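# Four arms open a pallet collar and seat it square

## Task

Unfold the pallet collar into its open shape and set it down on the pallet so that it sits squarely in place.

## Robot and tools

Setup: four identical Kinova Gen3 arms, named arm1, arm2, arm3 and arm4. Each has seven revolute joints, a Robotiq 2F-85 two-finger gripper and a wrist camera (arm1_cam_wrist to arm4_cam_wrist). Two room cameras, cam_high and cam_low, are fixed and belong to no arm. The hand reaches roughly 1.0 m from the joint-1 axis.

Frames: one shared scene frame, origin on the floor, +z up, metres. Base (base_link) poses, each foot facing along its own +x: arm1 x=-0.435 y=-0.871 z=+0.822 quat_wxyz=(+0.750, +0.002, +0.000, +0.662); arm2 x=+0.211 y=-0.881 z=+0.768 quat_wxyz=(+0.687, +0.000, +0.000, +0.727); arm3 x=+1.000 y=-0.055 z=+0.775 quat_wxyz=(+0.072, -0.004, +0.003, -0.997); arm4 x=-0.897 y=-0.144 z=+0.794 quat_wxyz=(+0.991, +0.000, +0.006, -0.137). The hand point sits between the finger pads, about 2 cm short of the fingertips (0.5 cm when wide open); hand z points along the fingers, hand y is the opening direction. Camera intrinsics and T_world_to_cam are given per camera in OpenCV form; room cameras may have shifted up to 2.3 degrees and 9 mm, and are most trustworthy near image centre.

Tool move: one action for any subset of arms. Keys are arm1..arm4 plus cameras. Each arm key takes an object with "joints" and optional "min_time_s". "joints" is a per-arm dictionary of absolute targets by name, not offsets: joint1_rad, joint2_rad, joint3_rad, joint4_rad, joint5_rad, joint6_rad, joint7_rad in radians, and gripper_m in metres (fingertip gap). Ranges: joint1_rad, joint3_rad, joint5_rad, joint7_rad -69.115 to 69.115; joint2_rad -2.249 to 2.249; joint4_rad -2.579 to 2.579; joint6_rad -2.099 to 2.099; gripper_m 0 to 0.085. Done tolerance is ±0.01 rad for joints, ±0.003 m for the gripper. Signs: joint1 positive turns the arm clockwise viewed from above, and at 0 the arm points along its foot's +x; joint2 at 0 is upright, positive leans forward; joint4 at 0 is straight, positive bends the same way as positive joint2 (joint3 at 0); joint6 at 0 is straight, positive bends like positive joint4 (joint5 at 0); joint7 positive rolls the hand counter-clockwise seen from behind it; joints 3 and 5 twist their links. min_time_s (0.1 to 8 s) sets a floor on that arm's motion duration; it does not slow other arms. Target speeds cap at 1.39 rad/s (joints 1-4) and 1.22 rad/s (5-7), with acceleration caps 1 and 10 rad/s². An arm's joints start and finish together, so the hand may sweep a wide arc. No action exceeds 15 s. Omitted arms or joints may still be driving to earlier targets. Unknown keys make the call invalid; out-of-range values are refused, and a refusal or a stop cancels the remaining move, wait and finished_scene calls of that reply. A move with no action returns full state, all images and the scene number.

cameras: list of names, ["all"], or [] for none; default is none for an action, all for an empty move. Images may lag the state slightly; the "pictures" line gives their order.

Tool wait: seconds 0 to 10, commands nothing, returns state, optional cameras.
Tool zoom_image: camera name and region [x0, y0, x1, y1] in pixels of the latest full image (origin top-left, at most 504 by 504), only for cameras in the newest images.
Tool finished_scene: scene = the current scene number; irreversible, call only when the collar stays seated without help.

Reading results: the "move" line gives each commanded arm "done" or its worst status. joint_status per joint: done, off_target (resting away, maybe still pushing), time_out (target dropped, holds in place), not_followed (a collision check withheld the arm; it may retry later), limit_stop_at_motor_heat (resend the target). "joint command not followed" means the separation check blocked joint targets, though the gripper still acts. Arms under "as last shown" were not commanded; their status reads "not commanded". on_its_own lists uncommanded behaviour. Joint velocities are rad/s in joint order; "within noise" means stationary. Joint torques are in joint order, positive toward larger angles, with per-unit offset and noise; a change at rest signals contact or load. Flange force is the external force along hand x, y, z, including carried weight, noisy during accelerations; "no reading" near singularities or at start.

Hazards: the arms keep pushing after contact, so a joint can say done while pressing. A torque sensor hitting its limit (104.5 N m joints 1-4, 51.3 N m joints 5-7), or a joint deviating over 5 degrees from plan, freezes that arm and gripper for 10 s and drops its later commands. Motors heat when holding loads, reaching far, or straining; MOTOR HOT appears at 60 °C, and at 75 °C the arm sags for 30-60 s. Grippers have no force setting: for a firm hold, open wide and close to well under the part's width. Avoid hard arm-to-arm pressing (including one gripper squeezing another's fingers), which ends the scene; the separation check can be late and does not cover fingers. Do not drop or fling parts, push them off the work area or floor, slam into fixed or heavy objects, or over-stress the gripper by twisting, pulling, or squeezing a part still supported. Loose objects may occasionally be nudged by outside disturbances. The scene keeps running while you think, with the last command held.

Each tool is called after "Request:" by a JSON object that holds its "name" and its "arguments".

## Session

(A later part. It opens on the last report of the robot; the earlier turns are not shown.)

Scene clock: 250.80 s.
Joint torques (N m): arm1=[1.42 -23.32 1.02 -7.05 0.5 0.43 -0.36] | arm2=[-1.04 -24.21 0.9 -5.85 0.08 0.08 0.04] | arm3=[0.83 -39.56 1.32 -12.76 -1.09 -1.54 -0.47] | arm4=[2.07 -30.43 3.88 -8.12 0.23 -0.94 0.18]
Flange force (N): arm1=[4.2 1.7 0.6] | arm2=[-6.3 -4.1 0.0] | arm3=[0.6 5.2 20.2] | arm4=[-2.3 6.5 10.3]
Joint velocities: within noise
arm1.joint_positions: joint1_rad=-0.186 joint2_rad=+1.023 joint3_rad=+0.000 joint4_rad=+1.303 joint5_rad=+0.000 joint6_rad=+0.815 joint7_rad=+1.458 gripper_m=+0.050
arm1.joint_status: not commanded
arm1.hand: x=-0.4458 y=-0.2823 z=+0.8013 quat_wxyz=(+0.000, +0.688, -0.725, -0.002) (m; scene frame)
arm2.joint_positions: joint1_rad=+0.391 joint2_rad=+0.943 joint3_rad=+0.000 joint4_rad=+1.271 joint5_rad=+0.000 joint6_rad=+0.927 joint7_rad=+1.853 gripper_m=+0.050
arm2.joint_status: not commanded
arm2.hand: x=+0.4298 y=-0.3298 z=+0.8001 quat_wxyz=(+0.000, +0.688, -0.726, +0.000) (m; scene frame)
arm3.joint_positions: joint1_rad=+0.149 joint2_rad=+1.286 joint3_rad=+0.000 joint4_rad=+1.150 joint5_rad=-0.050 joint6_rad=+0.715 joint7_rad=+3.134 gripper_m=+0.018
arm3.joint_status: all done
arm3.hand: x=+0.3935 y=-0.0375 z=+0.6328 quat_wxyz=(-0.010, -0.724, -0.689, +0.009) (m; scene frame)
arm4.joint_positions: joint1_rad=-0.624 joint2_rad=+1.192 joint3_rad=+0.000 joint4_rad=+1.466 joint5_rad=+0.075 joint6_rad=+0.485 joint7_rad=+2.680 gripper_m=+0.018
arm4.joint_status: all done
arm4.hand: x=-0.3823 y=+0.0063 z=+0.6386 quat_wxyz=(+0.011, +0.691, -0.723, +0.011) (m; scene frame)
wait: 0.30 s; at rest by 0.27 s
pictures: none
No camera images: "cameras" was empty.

Request:
{"name": "wait", "arguments": {"seconds": 0.1, "cameras": ["arm1_cam_wrist", "arm2_cam_wrist", "cam_low"]}}

Request:
{"name": "zoom_image", "arguments": {"camera": "cam_low", "region": [170, 290, 350, 420]}}

Request:
{"name": "zoom_image", "arguments": {"camera": "cam_low", "region": [460, 270, 600, 370]}}

Request:
{"name": "zoom_image", "arguments": {"camera": "arm1_cam_wrist", "region": [100, 260, 290, 450]}}

Request:
{"name": "zoom_image", "arguments": {"camera": "arm2_cam_wrist", "region": [370, 290, 560, 480]}}

Scene clock: 253.43 s.
Joint torques (N m): arm1=[1.39 -23.35 1.04 -6.98 0.52 0.39 -0.34] | arm2=[-0.79 -24.15 0.93 -5.83 0.11 0.03 0.13] | arm3=[0.83 -39.58 1.25 -12.77 -1.07 -1.53 -0.46] | arm4=[2.07 -30.44 3.85 -8.16 0.23 -0.94 0.2]
Flange force (N): arm1=[3.7 1.7 0.6] | arm2=[-6.6 -3.5 -0.2] | arm3=[0.6 5.2 20.2] | arm4=[-2.3 6.6 10.3]
Joint velocities: within noise
arm1.joint_positions: joint1_rad=-0.186 joint2_rad=+1.023 joint3_rad=+0.000 joint4_rad=+1.303 joint5_rad=+0.000 joint6_rad=+0.815 joint7_rad=+1.458 gripper_m=+0.050
arm1.joint_status: not commanded
arm1.hand: x=-0.4458 y=-0.2823 z=+0.8013 quat_wxyz=(+0.000, +0.688, -0.725, -0.002) (m; scene frame)
arm2.joint_positions: joint1_rad=+0.391 joint2_rad=+0.943 joint3_rad=+0.000 joint4_rad=+1.271 joint5_rad=+0.000 joint6_rad=+0.927 joint7_rad=+1.853 gripper_m=+0.050
arm2.joint_status: not commanded
arm2.hand: x=+0.4298 y=-0.3298 z=+0.8001 quat_wxyz=(+0.000, +0.688, -0.726, +0.000) (m; scene frame)
arm3.joint_positions: joint1_rad=+0.149 joint2_rad=+1.286 joint3_rad=+0.000 joint4_rad=+1.150 joint5_rad=-0.050 joint6_rad=+0.715 joint7_rad=+3.134 gripper_m=+0.018
arm3.joint_status: all done
arm3.hand: x=+0.3935 y=-0.0375 z=+0.6328 quat_wxyz=(-0.010, -0.724, -0.689, +0.009) (m; scene frame)
arm4.joint_positions: joint1_rad=-0.624 joint2_rad=+1.192 joint3_rad=+0.000 joint4_rad=+1.466 joint5_rad=+0.075 joint6_rad=+0.485 joint7_rad=+2.680 gripper_m=+0.018
arm4.joint_status: all done
arm4.hand: x=-0.3823 y=+0.0063 z=+0.6386 quat_wxyz=(+0.011, +0.691, -0.723, +0.011) (m; scene frame)
wait: 0.10 s; at rest from the start
pictures: arm1_cam_wrist, arm2_cam_wrist, cam_low
camera_calibration:
arm1_cam_wrist: T_world_to_cam=[[-0.998595, 0.0393319, 0.0355241, -0.467907], [0.040336, 0.998794, 0.0280053, 0.33031], [-0.0343797, 0.0293988, -0.998976, 0.942627], [0, 0, 0, 1]] pos_world=[-0.448165, -0.33922, 0.949034]
arm2_cam_wrist: T_world_to_cam=[[-0.998912, 0.0466348, -0.000987446, 0.444211], [0.0466312, 0.998906, 0.00342195, 0.361461], [0.00114595, 0.00337218, -0.999994, 0.944883], [0, 0, 0, 1]] pos_world=[0.425789, -0.384968, 0.944078]

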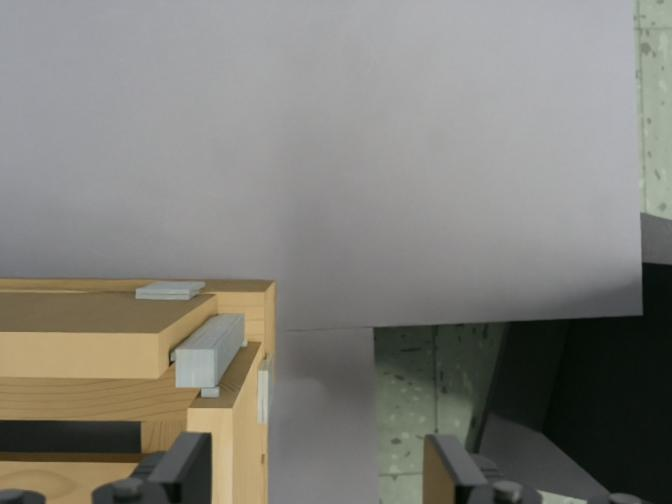

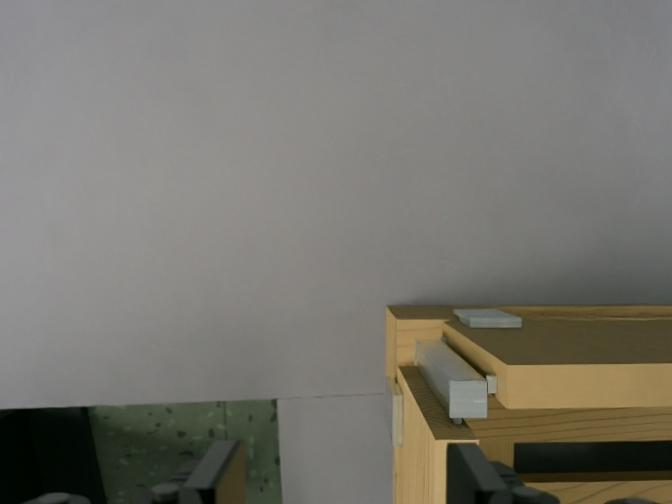

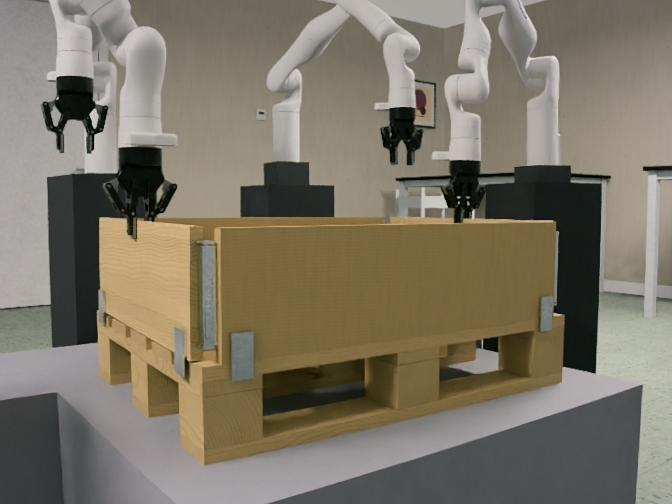

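Scaled by 2.800 from the camera's 672x504 image, which has a finer 960x720 frame.

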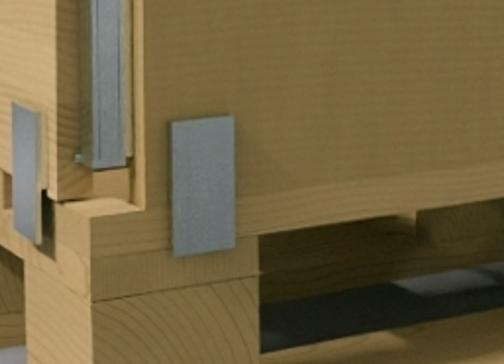

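Scaled by 3.600 from the camera's 672x504 image, which has a finer 960x720 frame.

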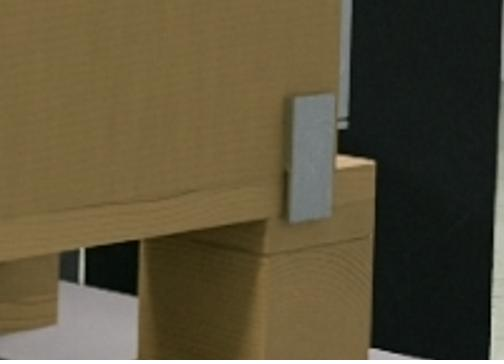

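Scaled by 2.653.

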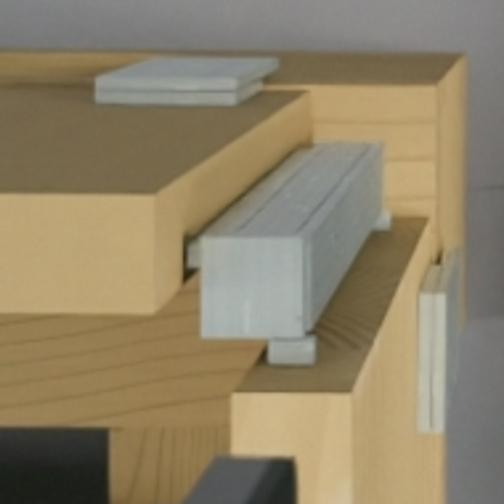

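Scaled by 2.653.

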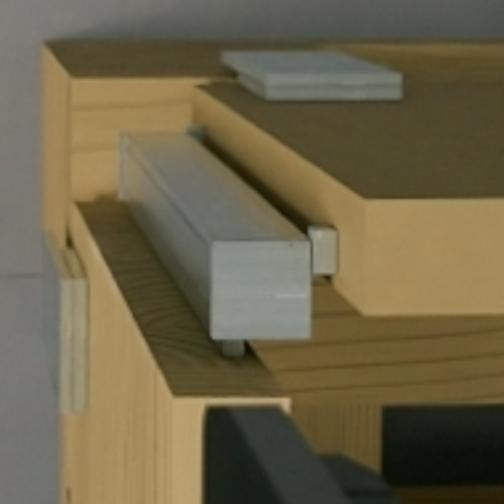

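Request:
{"name": "move", "arguments": {"arm3": {"joints": {"joint2_rad": 1.2876, "joint4_rad": 1.1511, "joint6_rad": 0.7123}, "min_time_s": 0.4}, "arm4": {"joints": {"joint2_rad": 1.1929, "joint4_rad": 1.4656, "joint6_rad": 0.4841}, "min_time_s": 0.4}, "cameras": []}}

Request:
{"name": "wait", "arguments": {"seconds": 0.3, "cameras": []}}

Scene clock: 261.83 s.
Joint torques (N m): arm1=[1.45 -23.34 1.01 -7.03 0.54 0.4 -0.36] | arm2=[-0.99 -24.23 0.87 -5.71 0.12 0.05 0.11] | arm3=[2.02 -37.59 1.97 -10.87 -1.01 -0.81 -0.63] | arm4=[2.01 -30.12 3.76 -7.93 0.14 -0.81 0.13]
Flange force (N): arm1=[4.0 1.8 0.6] | arm2=[-7.1 -4.1 -0.1] | arm3=[-1.2 1.7 19.0] | arm4=[-2.1 6.4 10.0]
move: arm3 done; arm4 done
Joint velocities: within noise
arm1, arm2: as last shown
arm3.joint_positions: joint1_rad=+0.149 joint2_rad=+1.288 joint3_rad=+0.000 joint4_rad=+1.151 joint5_rad=-0.050 joint6_rad=+0.712 joint7_rad=+3.134 gripper_m=+0.018
arm3.joint_status: all done
arm3.hand: x=+0.3940 y=-0.0375 z=+0.6316 quat_wxyz=(-0.010, -0.724, -0.689, +0.009) (m; scene frame)
arm4.joint_positions: joint1_rad=-0.624 joint2_rad=+1.193 joint3_rad=+0.000 joint4_rad=+1.466 joint5_rad=+0.075 joint6_rad=+0.484 joint7_rad=+2.680 gripper_m=+0.018
arm4.joint_status: all done
arm4.hand: x=-0.3823 y=+0.0063 z=+0.6383 quat_wxyz=(+0.011, +0.691, -0.723, +0.011) (m; scene frame)
pictures: none
No camera images: "cameras" was empty.

Scene clock: 262.13 s.
Joint torques (N m): arm1=[1.44 -23.34 1.04 -7.01 0.53 0.42 -0.38] | arm2=[-0.96 -24.24 1.04 -5.83 0.1 0.05 0.04] | arm3=[2.03 -37.5 1.99 -10.8 -1.02 -0.79 -0.62] | arm4=[2.04 -30.12 3.74 -7.87 0.12 -0.86 0.13]
Flange force (N): arm1=[3.9 1.7 0.6] | arm2=[-6.5 -4.0 0.0] | arm3=[-1.2 1.6 18.9] | arm4=[-2.3 6.0 10.0]
Joint velocities: within noise
arm1.joint_positions: joint1_rad=-0.186 joint2_rad=+1.023 joint3_rad=+0.000 joint4_rad=+1.303 joint5_rad=+0.000 joint6_rad=+0.815 joint7_rad=+1.458 gripper_m=+0.050
arm1.joint_status: not commanded
arm1.hand: x=-0.4458 y=-0.2823 z=+0.8013 quat_wxyz=(+0.000, +0.688, -0.725, -0.002) (m; scene frame)
arm2.joint_positions: joint1_rad=+0.391 joint2_rad=+0.943 joint3_rad=+0.000 joint4_rad=+1.271 joint5_rad=+0.000 joint6_rad=+0.927 joint7_rad=+1.853 gripper_m=+0.050
arm2.joint_status: not commanded
arm2.hand: x=+0.4298 y=-0.3298 z=+0.8001 quat_wxyz=(+0.000, +0.688, -0.726, +0.000) (m; scene frame)
arm3.joint_positions: joint1_rad=+0.149 joint2_rad=+1.288 joint3_rad=+0.000 joint4_rad=+1.151 joint5_rad=-0.050 joint6_rad=+0.712 joint7_rad=+3.134 gripper_m=+0.018
arm3.joint_status: all done
arm3.hand: x=+0.3940 y=-0.0375 z=+0.6316 quat_wxyz=(-0.010, -0.724, -0.689, +0.009) (m; scene frame)
arm4.joint_positions: joint1_rad=-0.624 joint2_rad=+1.193 joint3_rad=+0.000 joint4_rad=+1.466 joint5_rad=+0.075 joint6_rad=+0.484 joint7_rad=+2.680 gripper_m=+0.018
arm4.joint_status: all done
arm4.hand: x=-0.3823 y=+0.0063 z=+0.6383 quat_wxyz=(+0.011, +0.691, -0.723, +0.011) (m; scene frame)
wait: 0.30 s; at rest by 0.27 s
pictures: none
No camera images: "cameras" was empty.

Request:
{"name": "move", "arguments": {"arm3": {"joints": {"joint2_rad": 1.2906, "joint4_rad": 1.1496, "joint6_rad": 0.7108}, "min_time_s": 0.4}, "arm4": {"joints": {"joint2_rad": 1.1940, "joint4_rad": 1.4652, "joint6_rad": 0.4835}, "min_time_s": 0.4}, "cameras": []}}

Request:
{"name": "wait", "arguments": {"seconds": 0.3, "cameras": []}}

Scene clock: 267.10 s.
Joint torques (N m): arm1=[1.41 -23.35 1.04 -7 0.51 0.42 -0.31] | arm2=[-0.88 -24.17 0.99 -5.78 0.11 0.06 0.06] | arm3=[3.16 -37 2.66 -12.41 -0.94 -2.28 -0.65] | arm4=[0.07 -28.96 1.5 -8.06 -0.34 -1.22 0.08]
Flange force (N): arm1=[3.9 1.8 0.6] | arm2=[-6.7 -3.9 -0.1] | arm3=[-3.1 5.7 14.9] | arm4=[1.6 5.7 7.1]
move: arm3 done; arm4 done
Joint velocities: within noise
arm1, arm2: as last shown
arm3.joint_positions: joint1_rad=+0.149 joint2_rad=+1.291 joint3_rad=+0.000 joint4_rad=+1.150 joint5_rad=-0.050 joint6_rad=+0.711 joint7_rad=+3.134 gripper_m=+0.018
arm3.joint_status: all done
arm3.hand: x=+0.3940 y=-0.0375 z=+0.6301 quat_wxyz=(-0.010, -0.724, -0.689, +0.009) (m; scene frame)
arm4.joint_positions: joint1_rad=-0.624 joint2_rad=+1.194 joint3_rad=+0.000 joint4_rad=+1.465 joint5_rad=+0.075 joint6_rad=+0.483 joint7_rad=+2.680 gripper_m=+0.018
arm4.joint_status: all done
arm4.hand: x=-0.3824 y=+0.0063 z=+0.6378 quat_wxyz=(+0.011, +0.691, -0.723, +0.011) (m; scene frame)
pictures: none
No camera images: "cameras" was empty.

Scene clock: 267.40 s.
Joint torques (N m): arm1=[1.45 -23.34 0.99 -7.04 0.51 0.43 -0.36] | arm2=[-0.97 -24.21 1 -5.75 0.16 0.07 0.09] | arm3=[3.2 -37.04 2.67 -12.42 -0.93 -2.31 -0.64] | arm4=[0.05 -28.94 1.54 -8.08 -0.36 -1.23 0.13]
Flange force (N): arm1=[4.1 1.8 0.6] | arm2=[-6.8 -4.0 0.0] | arm3=[-3.1 5.6 14.9] | arm4=[1.6 5.8 7.1]
Joint velocities: within noise
arm1.joint_positions: joint1_rad=-0.186 joint2_rad=+1.023 joint3_rad=+0.000 joint4_rad=+1.303 joint5_rad=+0.000 joint6_rad=+0.815 joint7_rad=+1.458 gripper_m=+0.050
arm1.joint_status: not commanded
arm1.hand: x=-0.4458 y=-0.2823 z=+0.8013 quat_wxyz=(+0.000, +0.688, -0.725, -0.002) (m; scene frame)
arm2.joint_positions: joint1_rad=+0.391 joint2_rad=+0.943 joint3_rad=+0.000 joint4_rad=+1.271 joint5_rad=+0.000 joint6_rad=+0.927 joint7_rad=+1.853 gripper_m=+0.050
arm2.joint_status: not commanded
arm2.hand: x=+0.4298 y=-0.3298 z=+0.8001 quat_wxyz=(+0.000, +0.688, -0.726, +0.000) (m; scene frame)
arm3.joint_positions: joint1_rad=+0.149 joint2_rad=+1.291 joint3_rad=+0.000 joint4_rad=+1.150 joint5_rad=-0.050 joint6_rad=+0.711 joint7_rad=+3.134 gripper_m=+0.018
arm3.joint_status: all done
arm3.hand: x=+0.3940 y=-0.0375 z=+0.6301 quat_wxyz=(-0.010, -0.724, -0.689, +0.009) (m; scene frame)
arm4.joint_positions: joint1_rad=-0.624 joint2_rad=+1.194 joint3_rad=+0.000 joint4_rad=+1.465 joint5_rad=+0.075 joint6_rad=+0.483 joint7_rad=+2.680 gripper_m=+0.018
arm4.joint_status: all done
arm4.hand: x=-0.3824 y=+0.0063 z=+0.6378 quat_wxyz=(+0.011, +0.691, -0.723, +0.011) (m; scene frame)
wait: 0.30 s; at rest by 0.27 s
pictures: none
No camera images: "cameras" was empty.

Request:
{"name": "move", "arguments": {"arm3": {"joints": {"joint1_rad": 0.1450, "joint2_rad": 1.2928, "joint4_rad": 1.1506, "joint5_rad": -0.0446, "joint6_rad": 0.7074, "joint7_rad": 3.1266}, "min_time_s": 0.6}, "arm4": {"joints": {"joint1_rad": -0.6197, "joint2_rad": 1.1946, "joint4_rad": 1.4677, "joint5_rad": 0.0687, "joint6_rad": 0.4781, "joint7_rad": 2.6896}, "min_time_s": 0.6}, "cameras": []}}

Request:
{"name": "wait", "arguments": {"seconds": 0.3, "cameras": ["arm1_cam_wrist", "arm2_cam_wrist", "cam_low"]}}

Request:
{"name": "zoom_image", "arguments": {"camera": "arm1_cam_wrist", "region": [100, 260, 290, 450]}}

Request:
{"name": "zoom_image", "arguments": {"camera": "arm2_cam_wrist", "region": [370, 290, 560, 480]}}

Request:
{"name": "zoom_image", "arguments": {"camera": "cam_low", "region": [170, 290, 350, 420]}}

Request:
{"name": "zoom_image", "arguments": {"camera": "cam_low", "region": [460, 270, 600, 370]}}

Scene clock: 278.63 s.
Joint torques (N m): arm1=[1.44 -23.35 1 -7.03 0.53 0.41 -0.35] | arm2=[-1.01 -24.22 0.95 -5.85 0.07 0.04 0.04] | arm3=[-1.46 -32.22 -1.16 -10.9 -2.07 -2.45 -0.62] | arm4=[4.05 -22.48 5.87 -6.73 0.71 -1.58 0.2]
Flange force (N): arm1=[4.0 1.8 0.6] | arm2=[-6.4 -4.0 0.0] | arm3=[4.3 5.2 6.4] | arm4=[-4.9 8.8 -6.1]
move: arm3 done; arm4 done
Joint velocities: within noise
arm1, arm2: as last shown
arm3.joint_positions: joint1_rad=+0.145 joint2_rad=+1.293 joint3_rad=+0.000 joint4_rad=+1.151 joint5_rad=-0.045 joint6_rad=+0.707 joint7_rad=+3.127 gripper_m=+0.018
arm3.joint_status: all done
arm3.hand: x=+0.3944 y=-0.0385 z=+0.6285 quat_wxyz=(-0.008, -0.724, -0.689, +0.008) (m; scene frame)
arm4.joint_positions: joint1_rad=-0.620 joint2_rad=+1.195 joint3_rad=+0.000 joint4_rad=+1.468 joint5_rad=+0.069 joint6_rad=+0.478 joint7_rad=+2.690 gripper_m=+0.018
arm4.joint_status: all done
arm4.hand: x=-0.3823 y=+0.0052 z=+0.6370 quat_wxyz=(+0.009, +0.691, -0.723, +0.010) (m; scene frame)
pictures: none
No camera images: "cameras" was empty.

Scene clock: 278.93 s.
Joint torques (N m): arm1=[1.45 -23.34 0.98 -7 0.54 0.43 -0.34] | arm2=[-0.95 -24.28 0.9 -5.74 0.11 0.04 0.09] | arm3=[-1.5 -32.15 -1.18 -10.84 -2.09 -2.43 -0.64] | arm4=[4.09 -22.5 5.91 -6.74 0.72 -1.62 0.21]
Flange force (N): arm1=[3.9 1.8 0.6] | arm2=[-7.1 -4.1 0.0] | arm3=[4.4 5.1 6.4] | arm4=[-5.0 8.7 -6.2]
Joint velocities: within noise
arm1.joint_positions: joint1_rad=-0.186 joint2_rad=+1.023 joint3_rad=+0.000 joint4_rad=+1.303 joint5_rad=+0.000 joint6_rad=+0.815 joint7_rad=+1.458 gripper_m=+0.050
arm1.joint_status: not commanded
arm1.hand: x=-0.4458 y=-0.2823 z=+0.8013 quat_wxyz=(+0.000, +0.688, -0.725, -0.002) (m; scene frame)
arm2.joint_positions: joint1_rad=+0.391 joint2_rad=+0.943 joint3_rad=+0.000 joint4_rad=+1.271 joint5_rad=+0.000 joint6_rad=+0.927 joint7_rad=+1.853 gripper_m=+0.050
arm2.joint_status: not commanded
arm2.hand: x=+0.4298 y=-0.3298 z=+0.8001 quat_wxyz=(+0.000, +0.688, -0.726, +0.000) (m; scene frame)
arm3.joint_positions: joint1_rad=+0.145 joint2_rad=+1.293 joint3_rad=+0.000 joint4_rad=+1.151 joint5_rad=-0.045 joint6_rad=+0.707 joint7_rad=+3.127 gripper_m=+0.018
arm3.joint_status: all done
arm3.hand: x=+0.3945 y=-0.0385 z=+0.6285 quat_wxyz=(-0.009, -0.724, -0.689, +0.008) (m; scene frame)
arm4.joint_positions: joint1_rad=-0.620 joint2_rad=+1.195 joint3_rad=+0.000 joint4_rad=+1.468 joint5_rad=+0.069 joint6_rad=+0.478 joint7_rad=+2.690 gripper_m=+0.018
arm4.joint_status: all done
arm4.hand: x=-0.3823 y=+0.0052 z=+0.6370 quat_wxyz=(+0.009, +0.691, -0.723, +0.010) (m; scene frame)
wait: 0.30 s; at rest by 0.27 s
pictures: arm1_cam_wrist, arm2_cam_wrist, cam_low
camera_calibration:
arm1_cam_wrist: T_world_to_cam=[[-0.998595, 0.0393319, 0.0355241, -0.467907], [0.040336, 0.998794, 0.0280053, 0.33031], [-0.0343797, 0.0293988, -0.998976, 0.942627], [0, 0, 0, 1]] pos_world=[-0.448165, -0.33922, 0.949034]
arm2_cam_wrist: T_world_to_cam=[[-0.998912, 0.0466348, -0.000987446, 0.444211], [0.0466312, 0.998906, 0.00342195, 0.361461], [0.00114595, 0.00337218, -0.999994, 0.944883], [0, 0, 0, 1]] pos_world=[0.425789, -0.384968, 0.944078]

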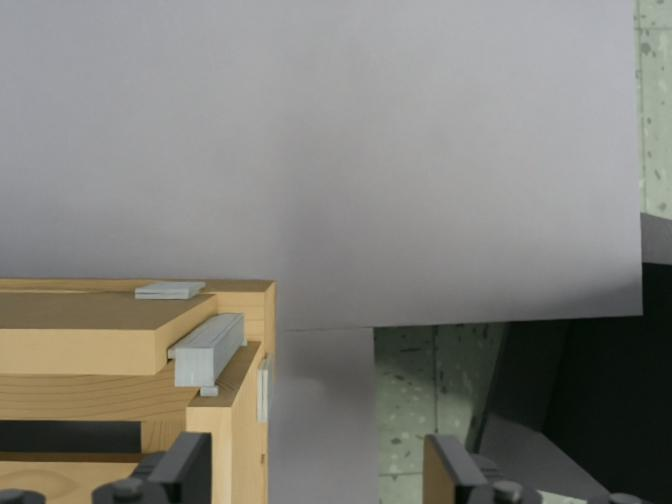

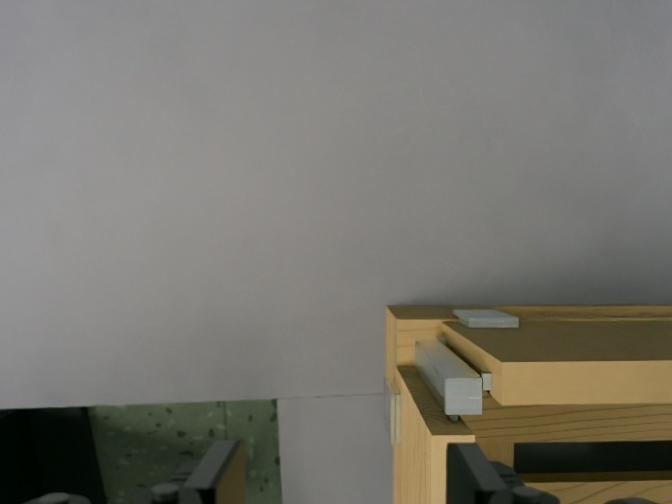

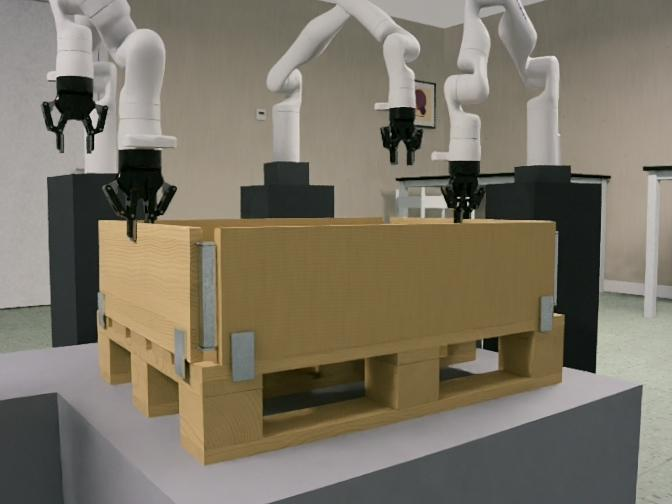

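Scaled by 2.653.

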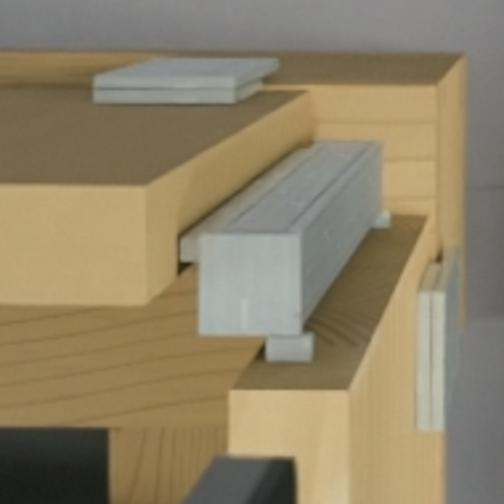

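Scaled by 2.653.

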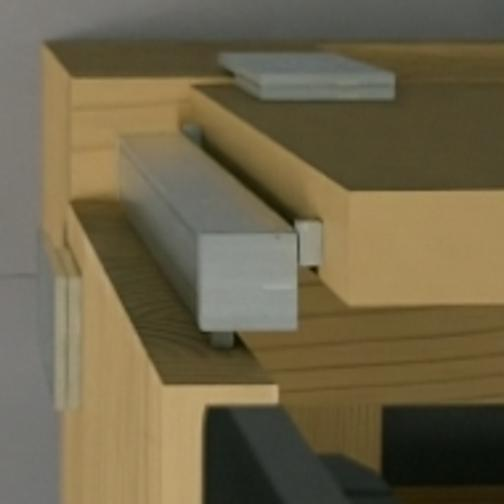

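Scaled by 2.800 from the camera's 672x504 image, which has a finer 960x720 frame.

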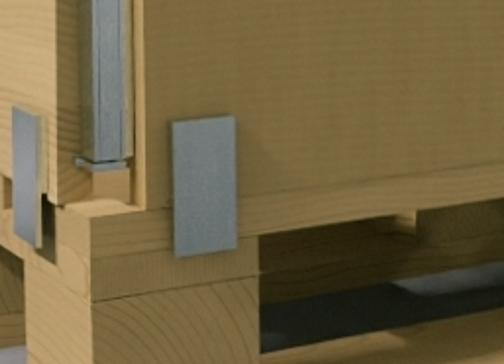

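Scaled by 3.600 from the camera's 672x504 image, which has a finer 960x720 frame.

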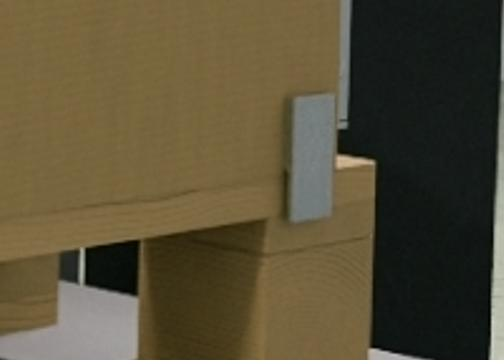

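Request:
{"name": "move", "arguments": {"arm3": {"joints": {"joint2_rad": 1.2934, "joint4_rad": 1.1536, "joint5_rad": -0.0448, "joint6_rad": 0.7037, "joint7_rad": 3.1268}, "min_time_s": 0.4}, "arm4": {"joints": {"joint1_rad": -0.6201, "joint2_rad": 1.1932, "joint4_rad": 1.4703, "joint5_rad": 0.0689, "joint6_rad": 0.4769, "joint7_rad": 2.6890}, "min_time_s": 0.4}, "cameras": []}}

Request:
{"name": "wait", "arguments": {"seconds": 0.3, "cameras": []}}

Scene clock: 284.07 s.
Joint torques (N m): arm1=[1.41 -23.34 0.98 -6.99 0.54 0.41 -0.31] | arm2=[-0.92 -24.15 0.94 -5.83 0.14 0.07 0.07] | arm3=[0.81 -28.12 0.59 -6.96 -1.54 -0.49 -0.74] | arm4=[4.14 -26.33 5.93 -5.37 0.68 0.21 0.25]
Flange force (N): arm1=[3.8 1.8 0.6] | arm2=[-6.3 -3.8 -0.1] | arm3=[0.5 -0.7 4.3] | arm4=[-6.9 4.8 5.5]
move: arm3 done; arm4 done
Joint velocities: within noise
arm1, arm2: as last shown
arm3.joint_positions: joint1_rad=+0.145 joint2_rad=+1.293 joint3_rad=+0.000 joint4_rad=+1.154 joint5_rad=-0.045 joint6_rad=+0.704 joint7_rad=+3.127 gripper_m=+0.018
arm3.joint_status: all done
arm3.hand: x=+0.3952 y=-0.0385 z=+0.6275 quat_wxyz=(-0.008, -0.724, -0.689, +0.008) (m; scene frame)
arm4.joint_positions: joint1_rad=-0.620 joint2_rad=+1.193 joint3_rad=+0.000 joint4_rad=+1.470 joint5_rad=+0.069 joint6_rad=+0.477 joint7_rad=+2.689 gripper_m=+0.018
arm4.joint_status: all done
arm4.hand: x=-0.3829 y=+0.0052 z=+0.6374 quat_wxyz=(+0.009, +0.691, -0.723, +0.010) (m; scene frame)
pictures: none
No camera images: "cameras" was empty.

Scene clock: 284.37 s.
Joint torques (N m): arm1=[1.36 -23.34 0.97 -6.98 0.53 0.42 -0.36] | arm2=[-0.97 -24.2 0.91 -5.74 0.09 0.06 0.02] | arm3=[0.78 -28.02 0.63 -6.88 -1.51 -0.46 -0.75] | arm4=[4.09 -26.57 5.89 -5.41 0.65 0.22 0.25]
Flange force (N): arm1=[3.8 1.6 0.6] | arm2=[-6.8 -4.2 -0.1] | arm3=[0.6 -0.9 4.2] | arm4=[-6.8 4.8 6.0]
Joint velocities: within noise
arm1.joint_positions: joint1_rad=-0.186 joint2_rad=+1.023 joint3_rad=+0.000 joint4_rad=+1.303 joint5_rad=+0.000 joint6_rad=+0.815 joint7_rad=+1.458 gripper_m=+0.050
arm1.joint_status: not commanded
arm1.hand: x=-0.4458 y=-0.2823 z=+0.8013 quat_wxyz=(+0.000, +0.688, -0.725, -0.002) (m; scene frame)
arm2.joint_positions: joint1_rad=+0.391 joint2_rad=+0.943 joint3_rad=+0.000 joint4_rad=+1.271 joint5_rad=+0.000 joint6_rad=+0.927 joint7_rad=+1.853 gripper_m=+0.050
arm2.joint_status: not commanded
arm2.hand: x=+0.4298 y=-0.3298 z=+0.8001 quat_wxyz=(+0.000, +0.688, -0.726, +0.000) (m; scene frame)
arm3.joint_positions: joint1_rad=+0.145 joint2_rad=+1.293 joint3_rad=+0.000 joint4_rad=+1.154 joint5_rad=-0.045 joint6_rad=+0.704 joint7_rad=+3.127 gripper_m=+0.018
arm3.joint_status: all done
arm3.hand: x=+0.3952 y=-0.0385 z=+0.6275 quat_wxyz=(-0.008, -0.724, -0.689, +0.008) (m; scene frame)
arm4.joint_positions: joint1_rad=-0.620 joint2_rad=+1.193 joint3_rad=+0.000 joint4_rad=+1.470 joint5_rad=+0.069 joint6_rad=+0.477 joint7_rad=+2.689 gripper_m=+0.018
arm4.joint_status: all done
arm4.hand: x=-0.3829 y=+0.0052 z=+0.6374 quat_wxyz=(+0.009, +0.691, -0.723, +0.010) (m; scene frame)
wait: 0.30 s; at rest by 0.27 s
pictures: none
No camera images: "cameras" was empty.

Request:
{"name": "move", "arguments": {"arm3": {"joints": {"joint2_rad": 1.2950, "joint4_rad": 1.1529, "joint6_rad": 0.7029}, "min_time_s": 0.4}, "arm4": {"joints": {"joint1_rad": -0.6208, "joint2_rad": 1.1938, "joint4_rad": 1.4695, "joint6_rad": 0.4770, "joint7_rad": 2.6883}, "min_time_s": 0.4}, "cameras": []}}

Request:
{"name": "wait", "arguments": {"seconds": 0.3, "cameras": ["arm1_cam_wrist", "arm2_cam_wrist", "cam_low"]}}

Request:
{"name": "zoom_image", "arguments": {"camera": "arm1_cam_wrist", "region": [100, 260, 290, 450]}}

Request:
{"name": "zoom_image", "arguments": {"camera": "arm2_cam_wrist", "region": [370, 290, 560, 480]}}

Request:
{"name": "zoom_image", "arguments": {"camera": "cam_low", "region": [90, 290, 270, 420]}}

Scene clock: 289.17 s.
Joint torques (N m): arm1=[1.44 -23.36 1.03 -7.05 0.53 0.44 -0.33] | arm2=[-0.96 -24.25 0.94 -5.85 0.1 0.04 0.02] | arm3=[0.39 -19.43 0.26 -7.02 -1.5 -3.05 -0.66] | arm4=[2.3 -24.34 3.74 -6.81 0.22 -1.31 0.19]
Flange force (N): arm1=[4.2 1.8 0.7] | arm2=[-6.5 -4.0 0.0] | arm3=[0.7 5.6 -15.5] | arm4=[-2.2 7.0 -1.7]
move: arm3 done; arm4 done
Joint velocities: within noise
arm1, arm2: as last shown
arm3.joint_positions: joint1_rad=+0.145 joint2_rad=+1.295 joint3_rad=+0.000 joint4_rad=+1.153 joint5_rad=-0.045 joint6_rad=+0.703 joint7_rad=+3.127 gripper_m=+0.018
arm3.joint_status: all done
arm3.hand: x=+0.3953 y=-0.0385 z=+0.6267 quat_wxyz=(-0.008, -0.724, -0.689, +0.008) (m; scene frame)
arm4.joint_positions: joint1_rad=-0.621 joint2_rad=+1.194 joint3_rad=+0.000 joint4_rad=+1.470 joint5_rad=+0.069 joint6_rad=+0.477 joint7_rad=+2.688 gripper_m=+0.018
arm4.joint_status: all done
arm4.hand: x=-0.3828 y=+0.0056 z=+0.6372 quat_wxyz=(+0.009, +0.691, -0.723, +0.010) (m; scene frame)
pictures: none
No camera images: "cameras" was empty.

Scene clock: 289.47 s.
Joint torques (N m): arm1=[1.43 -23.33 0.99 -6.99 0.56 0.4 -0.36] | arm2=[-1.01 -24.18 0.88 -5.78 0.14 0.06 0.06] | arm3=[0.4 -19.06 0.25 -6.94 -1.49 -3.09 -0.66] | arm4=[2.28 -24.19 3.77 -6.75 0.23 -1.3 0.21]
Flange force (N): arm1=[3.8 1.8 0.6] | arm2=[-6.6 -4.1 -0.1] | arm3=[0.6 5.8 -16.2] | arm4=[-2.2 6.9 -2.0]
Joint velocities: within noise
arm1.joint_positions: joint1_rad=-0.186 joint2_rad=+1.023 joint3_rad=+0.000 joint4_rad=+1.303 joint5_rad=+0.000 joint6_rad=+0.815 joint7_rad=+1.458 gripper_m=+0.050
arm1.joint_status: not commanded
arm1.hand: x=-0.4458 y=-0.2823 z=+0.8013 quat_wxyz=(+0.000, +0.688, -0.725, -0.002) (m; scene frame)
arm2.joint_positions: joint1_rad=+0.391 joint2_rad=+0.943 joint3_rad=+0.000 joint4_rad=+1.271 joint5_rad=+0.000 joint6_rad=+0.927 joint7_rad=+1.853 gripper_m=+0.050
arm2.joint_status: not commanded
arm2.hand: x=+0.4298 y=-0.3298 z=+0.8001 quat_wxyz=(+0.000, +0.688, -0.726, +0.000) (m; scene frame)
arm3.joint_positions: joint1_rad=+0.145 joint2_rad=+1.295 joint3_rad=+0.000 joint4_rad=+1.153 joint5_rad=-0.045 joint6_rad=+0.703 joint7_rad=+3.127 gripper_m=+0.018
arm3.joint_status: all done
arm3.hand: x=+0.3953 y=-0.0385 z=+0.6267 quat_wxyz=(-0.009, -0.724, -0.689, +0.008) (m; scene frame)
arm4.joint_positions: joint1_rad=-0.621 joint2_rad=+1.194 joint3_rad=+0.000 joint4_rad=+1.470 joint5_rad=+0.069 joint6_rad=+0.477 joint7_rad=+2.688 gripper_m=+0.018
arm4.joint_status: all done
arm4.hand: x=-0.3828 y=+0.0056 z=+0.6372 quat_wxyz=(+0.009, +0.691, -0.723, +0.010) (m; scene frame)
wait: 0.30 s; at rest by 0.27 s
pictures: arm1_cam_wrist, arm2_cam_wrist, cam_low
camera_calibration:
arm1_cam_wrist: T_world_to_cam=[[-0.998595, 0.0393319, 0.0355241, -0.467907], [0.040336, 0.998794, 0.0280053, 0.33031], [-0.0343797, 0.0293988, -0.998976, 0.942627], [0, 0, 0, 1]] pos_world=[-0.448165, -0.33922, 0.949034]
arm2_cam_wrist: T_world_to_cam=[[-0.998912, 0.0466348, -0.000987446, 0.444211], [0.0466312, 0.998906, 0.00342195, 0.361461], [0.00114595, 0.00337218, -0.999994, 0.944883], [0, 0, 0, 1]] pos_world=[0.425789, -0.384968, 0.944078]

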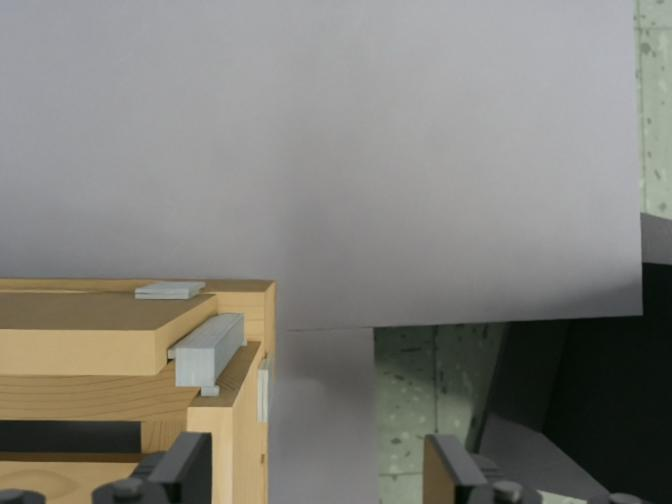

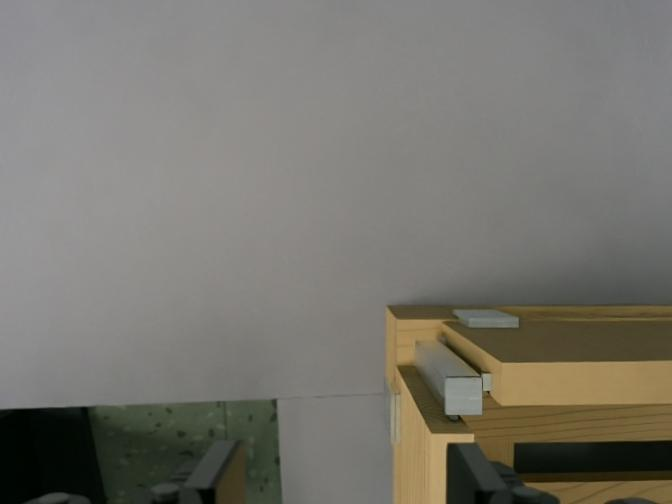

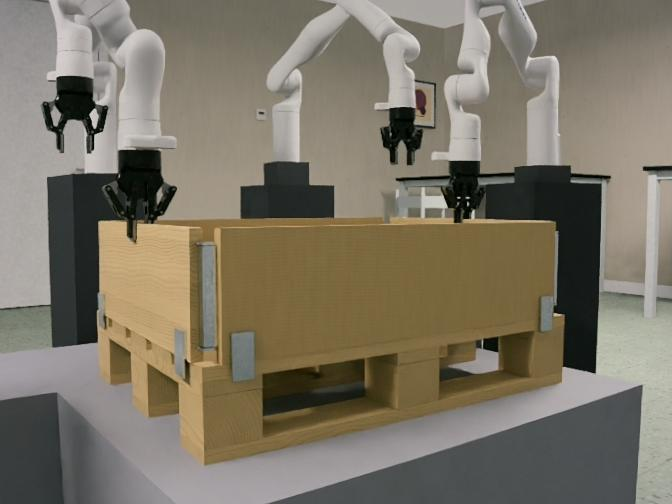

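Scaled by 2.653.

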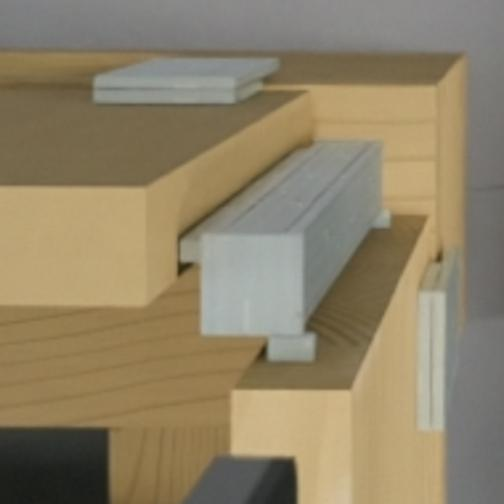

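Scaled by 2.653.

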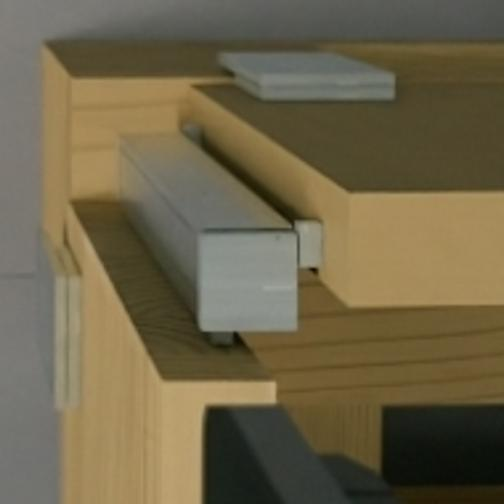

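Scaled by 2.800 from the camera's 672x504 image, which has a finer 960x720 frame.

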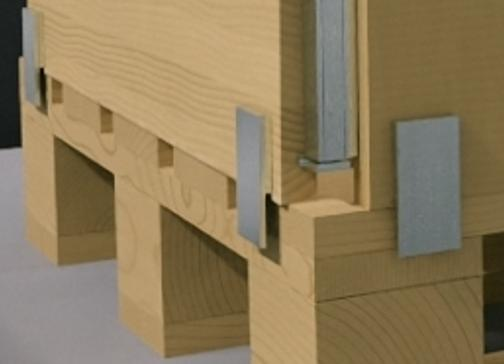

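Request:
{"name": "move", "arguments": {"arm3": {"joints": {"joint2_rad": 1.2941, "joint4_rad": 1.1535, "joint6_rad": 0.7032}, "min_time_s": 0.3}, "cameras": []}}

Request:
{"name": "wait", "arguments": {"seconds": 0.3, "cameras": []}}

Scene clock: 291.57 s.
Joint torques (N m): arm1=[1.37 -23.37 1 -7.07 0.52 0.43 -0.35] | arm2=[-0.92 -24.2 0.97 -5.79 0.15 0.06 0.02] | arm3=[0.65 -23.52 0.53 -6.07 -1.4 -1.09 -0.62] | arm4=[2.31 -24.18 3.79 -6.78 0.2 -1.32 0.18]
Flange force (N): arm1=[4.2 1.6 0.7] | arm2=[-6.6 -4.0 0.0] | arm3=[0.4 0.5 -4.5] | arm4=[-2.2 7.0 -2.1]
move: arm3 done
Joint velocities: within noise
arm1, arm2, arm4: as last shown
arm3.joint_positions: joint1_rad=+0.145 joint2_rad=+1.294 joint3_rad=+0.000 joint4_rad=+1.153 joint5_rad=-0.045 joint6_rad=+0.703 joint7_rad=+3.127 gripper_m=+0.018
arm3.joint_status: all done
arm3.hand: x=+0.3953 y=-0.0385 z=+0.6271 quat_wxyz=(-0.009, -0.724, -0.689, +0.008) (m; scene frame)
pictures: none
No camera images: "cameras" was empty.

Scene clock: 291.87 s.
Joint torques (N m): arm1=[1.41 -23.34 1.04 -6.99 0.54 0.43 -0.36] | arm2=[-1.05 -24.29 0.85 -5.8 0.11 0.04 0.05] | arm3=[0.66 -23.92 0.49 -6.15 -1.4 -1.04 -0.61] | arm4=[2.3 -24.16 3.75 -6.82 0.23 -1.32 0.2]
Flange force (N): arm1=[3.9 1.7 0.6] | arm2=[-6.8 -4.2 0.0] | arm3=[0.3 0.4 -3.7] | arm4=[-2.2 7.1 -2.2]
Joint velocities: within noise
arm1.joint_positions: joint1_rad=-0.186 joint2_rad=+1.023 joint3_rad=+0.000 joint4_rad=+1.303 joint5_rad=+0.000 joint6_rad=+0.815 joint7_rad=+1.458 gripper_m=+0.050
arm1.joint_status: not commanded
arm1.hand: x=-0.4458 y=-0.2823 z=+0.8013 quat_wxyz=(+0.000, +0.688, -0.725, -0.002) (m; scene frame)
arm2.joint_positions: joint1_rad=+0.391 joint2_rad=+0.943 joint3_rad=+0.000 joint4_rad=+1.271 joint5_rad=+0.000 joint6_rad=+0.927 joint7_rad=+1.853 gripper_m=+0.050
arm2.joint_status: not commanded
arm2.hand: x=+0.4298 y=-0.3298 z=+0.8001 quat_wxyz=(+0.000, +0.688, -0.726, +0.000) (m; scene frame)
arm3.joint_positions: joint1_rad=+0.145 joint2_rad=+1.294 joint3_rad=+0.000 joint4_rad=+1.153 joint5_rad=-0.045 joint6_rad=+0.703 joint7_rad=+3.127 gripper_m=+0.018
arm3.joint_status: all done
arm3.hand: x=+0.3953 y=-0.0385 z=+0.6271 quat_wxyz=(-0.009, -0.724, -0.689, +0.008) (m; scene frame)
arm4.joint_positions: joint1_rad=-0.621 joint2_rad=+1.194 joint3_rad=+0.000 joint4_rad=+1.470 joint5_rad=+0.069 joint6_rad=+0.477 joint7_rad=+2.688 gripper_m=+0.018
arm4.joint_status: not commanded
arm4.hand: x=-0.3828 y=+0.0056 z=+0.6372 quat_wxyz=(+0.009, +0.691, -0.723, +0.010) (m; scene frame)
wait: 0.30 s; at rest by 0.27 s
pictures: none
No camera images: "cameras" was empty.

Request:
{"name": "move", "arguments": {"arm3": {"joints": {"gripper_m": 0.05}}, "arm4": {"joints": {"gripper_m": 0.05}}, "cameras": []}}

Request:
{"name": "move", "arguments": {"arm3": {"joints": {"joint2_rad": 1.0247, "joint4_rad": 1.2165, "joint5_rad": -0.0368, "joint6_rad": 0.9093, "joint7_rad": 3.1152}, "min_time_s": 1.8}, "arm4": {"joints": {"joint2_rad": 0.8974, "joint4_rad": 1.5255, "joint5_rad": 0.0481, "joint6_rad": 0.7171, "joint7_rad": 2.7132}, "min_time_s": 1.8}, "cameras": ["arm1_cam_wrist", "arm2_cam_wrist", "cam_low", "cam_high"]}}

Request:
{"name": "zoom_image", "arguments": {"camera": "cam_low", "region": [80, 190, 330, 440]}}

Request:
{"name": "zoom_image", "arguments": {"camera": "cam_low", "region": [400, 190, 600, 390]}}

Request:
{"name": "zoom_image", "arguments": {"camera": "arm1_cam_wrist", "region": [100, 260, 290, 450]}}

Request:
{"name": "zoom_image", "arguments": {"camera": "arm2_cam_wrist", "region": [370, 290, 560, 480]}}

Scene clock: 299.70 s.
Joint torques (N m): arm1=[1.41 -23.32 1.01 -7.01 0.53 0.4 -0.32] | arm2=[-0.91 -24.27 0.95 -5.71 0.05 0.03 0.06] | arm3=[0.42 -22.93 1.68 -4.78 -0.25 -0.26 -0.23] | arm4=[1.57 -22.27 2.57 -3.88 -0.12 0.71 0.27]
Flange force (N): arm1=[3.9 1.8 0.6] | arm2=[-7.2 -4.1 0.0] | arm3=[0.0 -2.1 -3.5] | arm4=[-2.2 3.2 -0.9]
move: arm3 done; arm4 done
Joint velocities: within noise
arm1, arm2: as last shown
arm3.joint_positions: joint1_rad=+0.145 joint2_rad=+1.294 joint3_rad=+0.000 joint4_rad=+1.153 joint5_rad=-0.045 joint6_rad=+0.703 joint7_rad=+3.127 gripper_m=+0.050
arm3.joint_status: all done
arm3.hand: x=+0.3953 y=-0.0385 z=+0.6271 quat_wxyz=(-0.009, -0.724, -0.689, +0.008) (m; scene frame)
arm4.joint_positions: joint1_rad=-0.621 joint2_rad=+1.194 joint3_rad=+0.000 joint4_rad=+1.470 joint5_rad=+0.069 joint6_rad=+0.477 joint7_rad=+2.688 gripper_m=+0.050
arm4.joint_status: all done
arm4.hand: x=-0.3829 y=+0.0056 z=+0.6372 quat_wxyz=(+0.009, +0.691, -0.723, +0.010) (m; scene frame)
pictures: none
No camera images: "cameras" was empty.

Scene clock: 301.83 s.
Joint torques (N m): arm1=[1.38 -23.33 1.05 -7.03 0.53 0.4 -0.36] | arm2=[-0.91 -24.24 0.93 -5.82 0.12 0.1 0.07] | arm3=[0.41 -22.01 1.64 -6.08 -0.23 -0.29 -0.22] | arm4=[1.54 -21.1 2.42 -5.62 -0.09 0.73 0.3]
Flange force (N): arm1=[4.0 1.6 0.6] | arm2=[-6.5 -3.8 0.1] | arm3=[0.0 -1.1 -4.1] | arm4=[-2.4 3.2 -0.2]
move: arm3 done; arm4 done
Joint velocities: within noise
arm1, arm2: as last shown
arm3.joint_positions: joint1_rad=+0.145 joint2_rad=+1.025 joint3_rad=+0.000 joint4_rad=+1.217 joint5_rad=-0.037 joint6_rad=+0.909 joint7_rad=+3.115 gripper_m=+0.050
arm3.joint_status: all done
arm3.hand: x=+0.3965 y=-0.0394 z=+0.7770 quat_wxyz=(-0.008, -0.724, -0.689, +0.008) (m; scene frame)
arm4.joint_positions: joint1_rad=-0.621 joint2_rad=+0.897 joint3_rad=+0.000 joint4_rad=+1.525 joint5_rad=+0.048 joint6_rad=+0.717 joint7_rad=+2.713 gripper_m=+0.050
arm4.joint_status: all done
arm4.hand: x=-0.3809 y=+0.0054 z=+0.7872 quat_wxyz=(+0.009, +0.691, -0.723, +0.010) (m; scene frame)
pictures: arm1_cam_wrist, arm2_cam_wrist, cam_high, cam_low
camera_calibration:
arm1_cam_wrist: T_world_to_cam=[[-0.998595, 0.0393319, 0.0355241, -0.467907], [0.040336, 0.998794, 0.0280053, 0.33031], [-0.0343797, 0.0293988, -0.998976, 0.942627], [0, 0, 0, 1]] pos_world=[-0.448165, -0.33922, 0.949034]
arm2_cam_wrist: T_world_to_cam=[[-0.998912, 0.0466348, -0.000987446, 0.444211], [0.0466312, 0.998906, 0.00342195, 0.361461], [0.00114595, 0.00337218, -0.999994, 0.944883], [0, 0, 0, 1]] pos_world=[0.425789, -0.384968, 0.944078]

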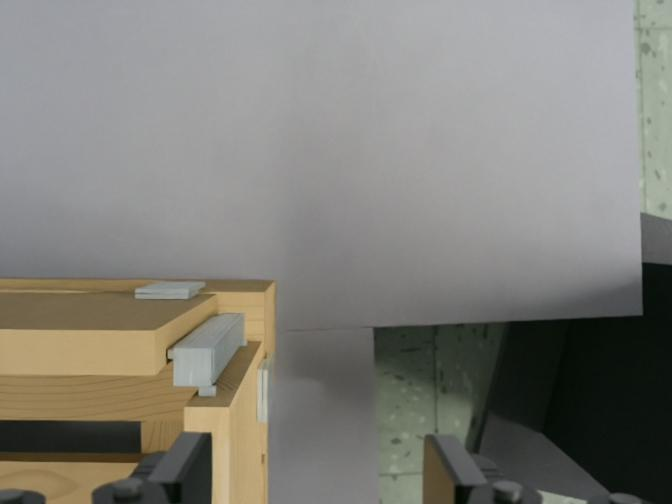

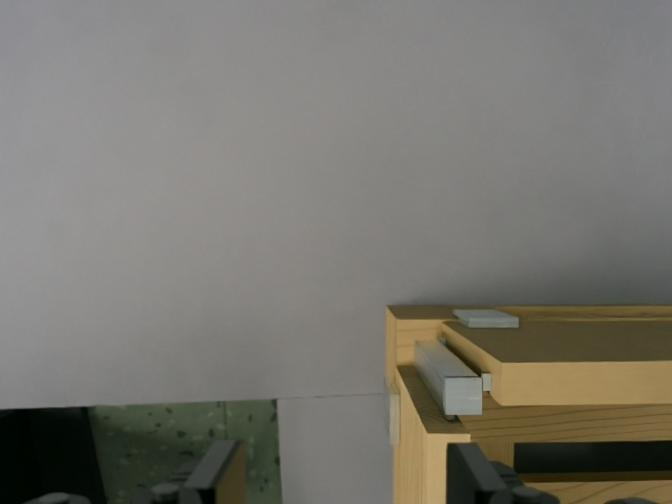

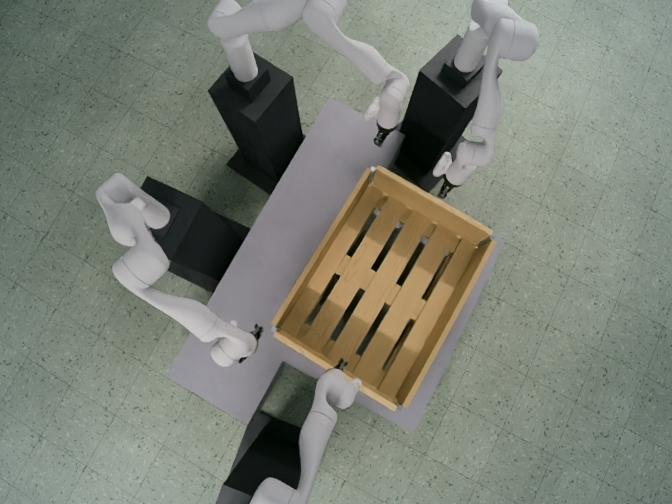

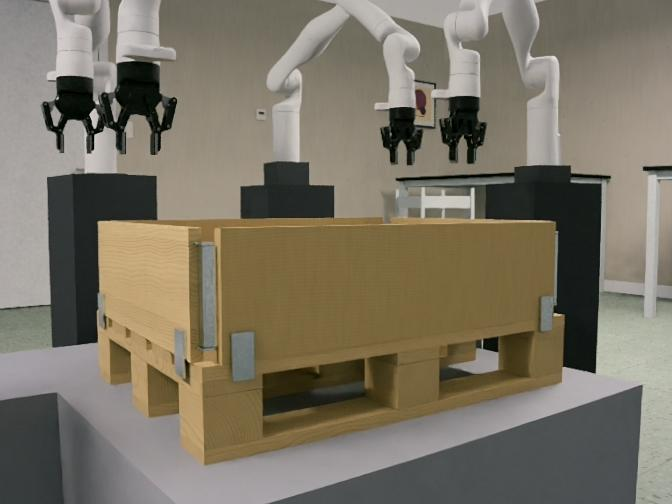

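Scaled by 2.016 from the camera's 672x504 image, which has a finer 960x720 frame.

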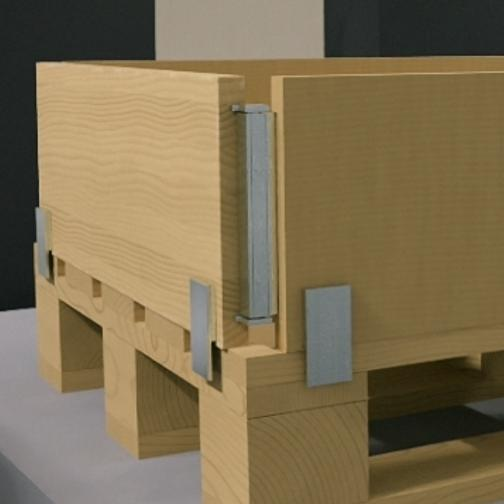

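Scaled by 2.520 from the camera's 672x504 image, which has a finer 960x720 frame.

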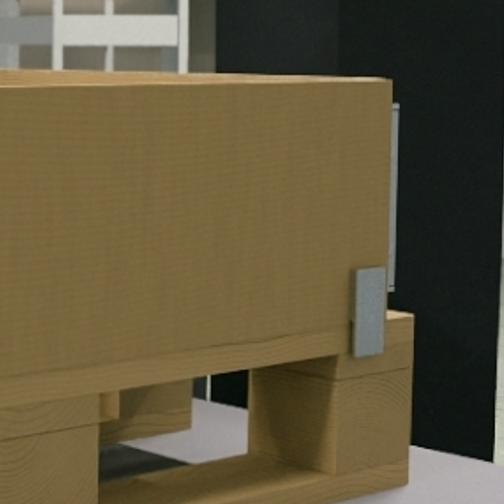

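Scaled by 2.653.

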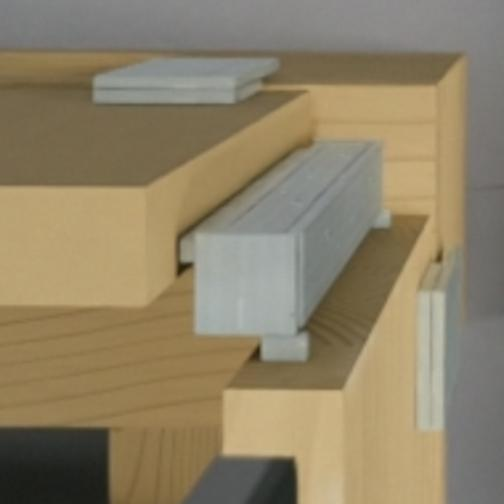

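Scaled by 2.653.

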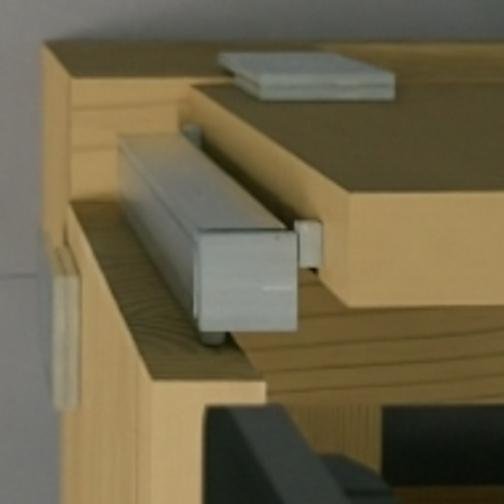

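Request:
{"name": "finished_scene", "arguments": {"scene": 2}}

The scene is finished: the task was done.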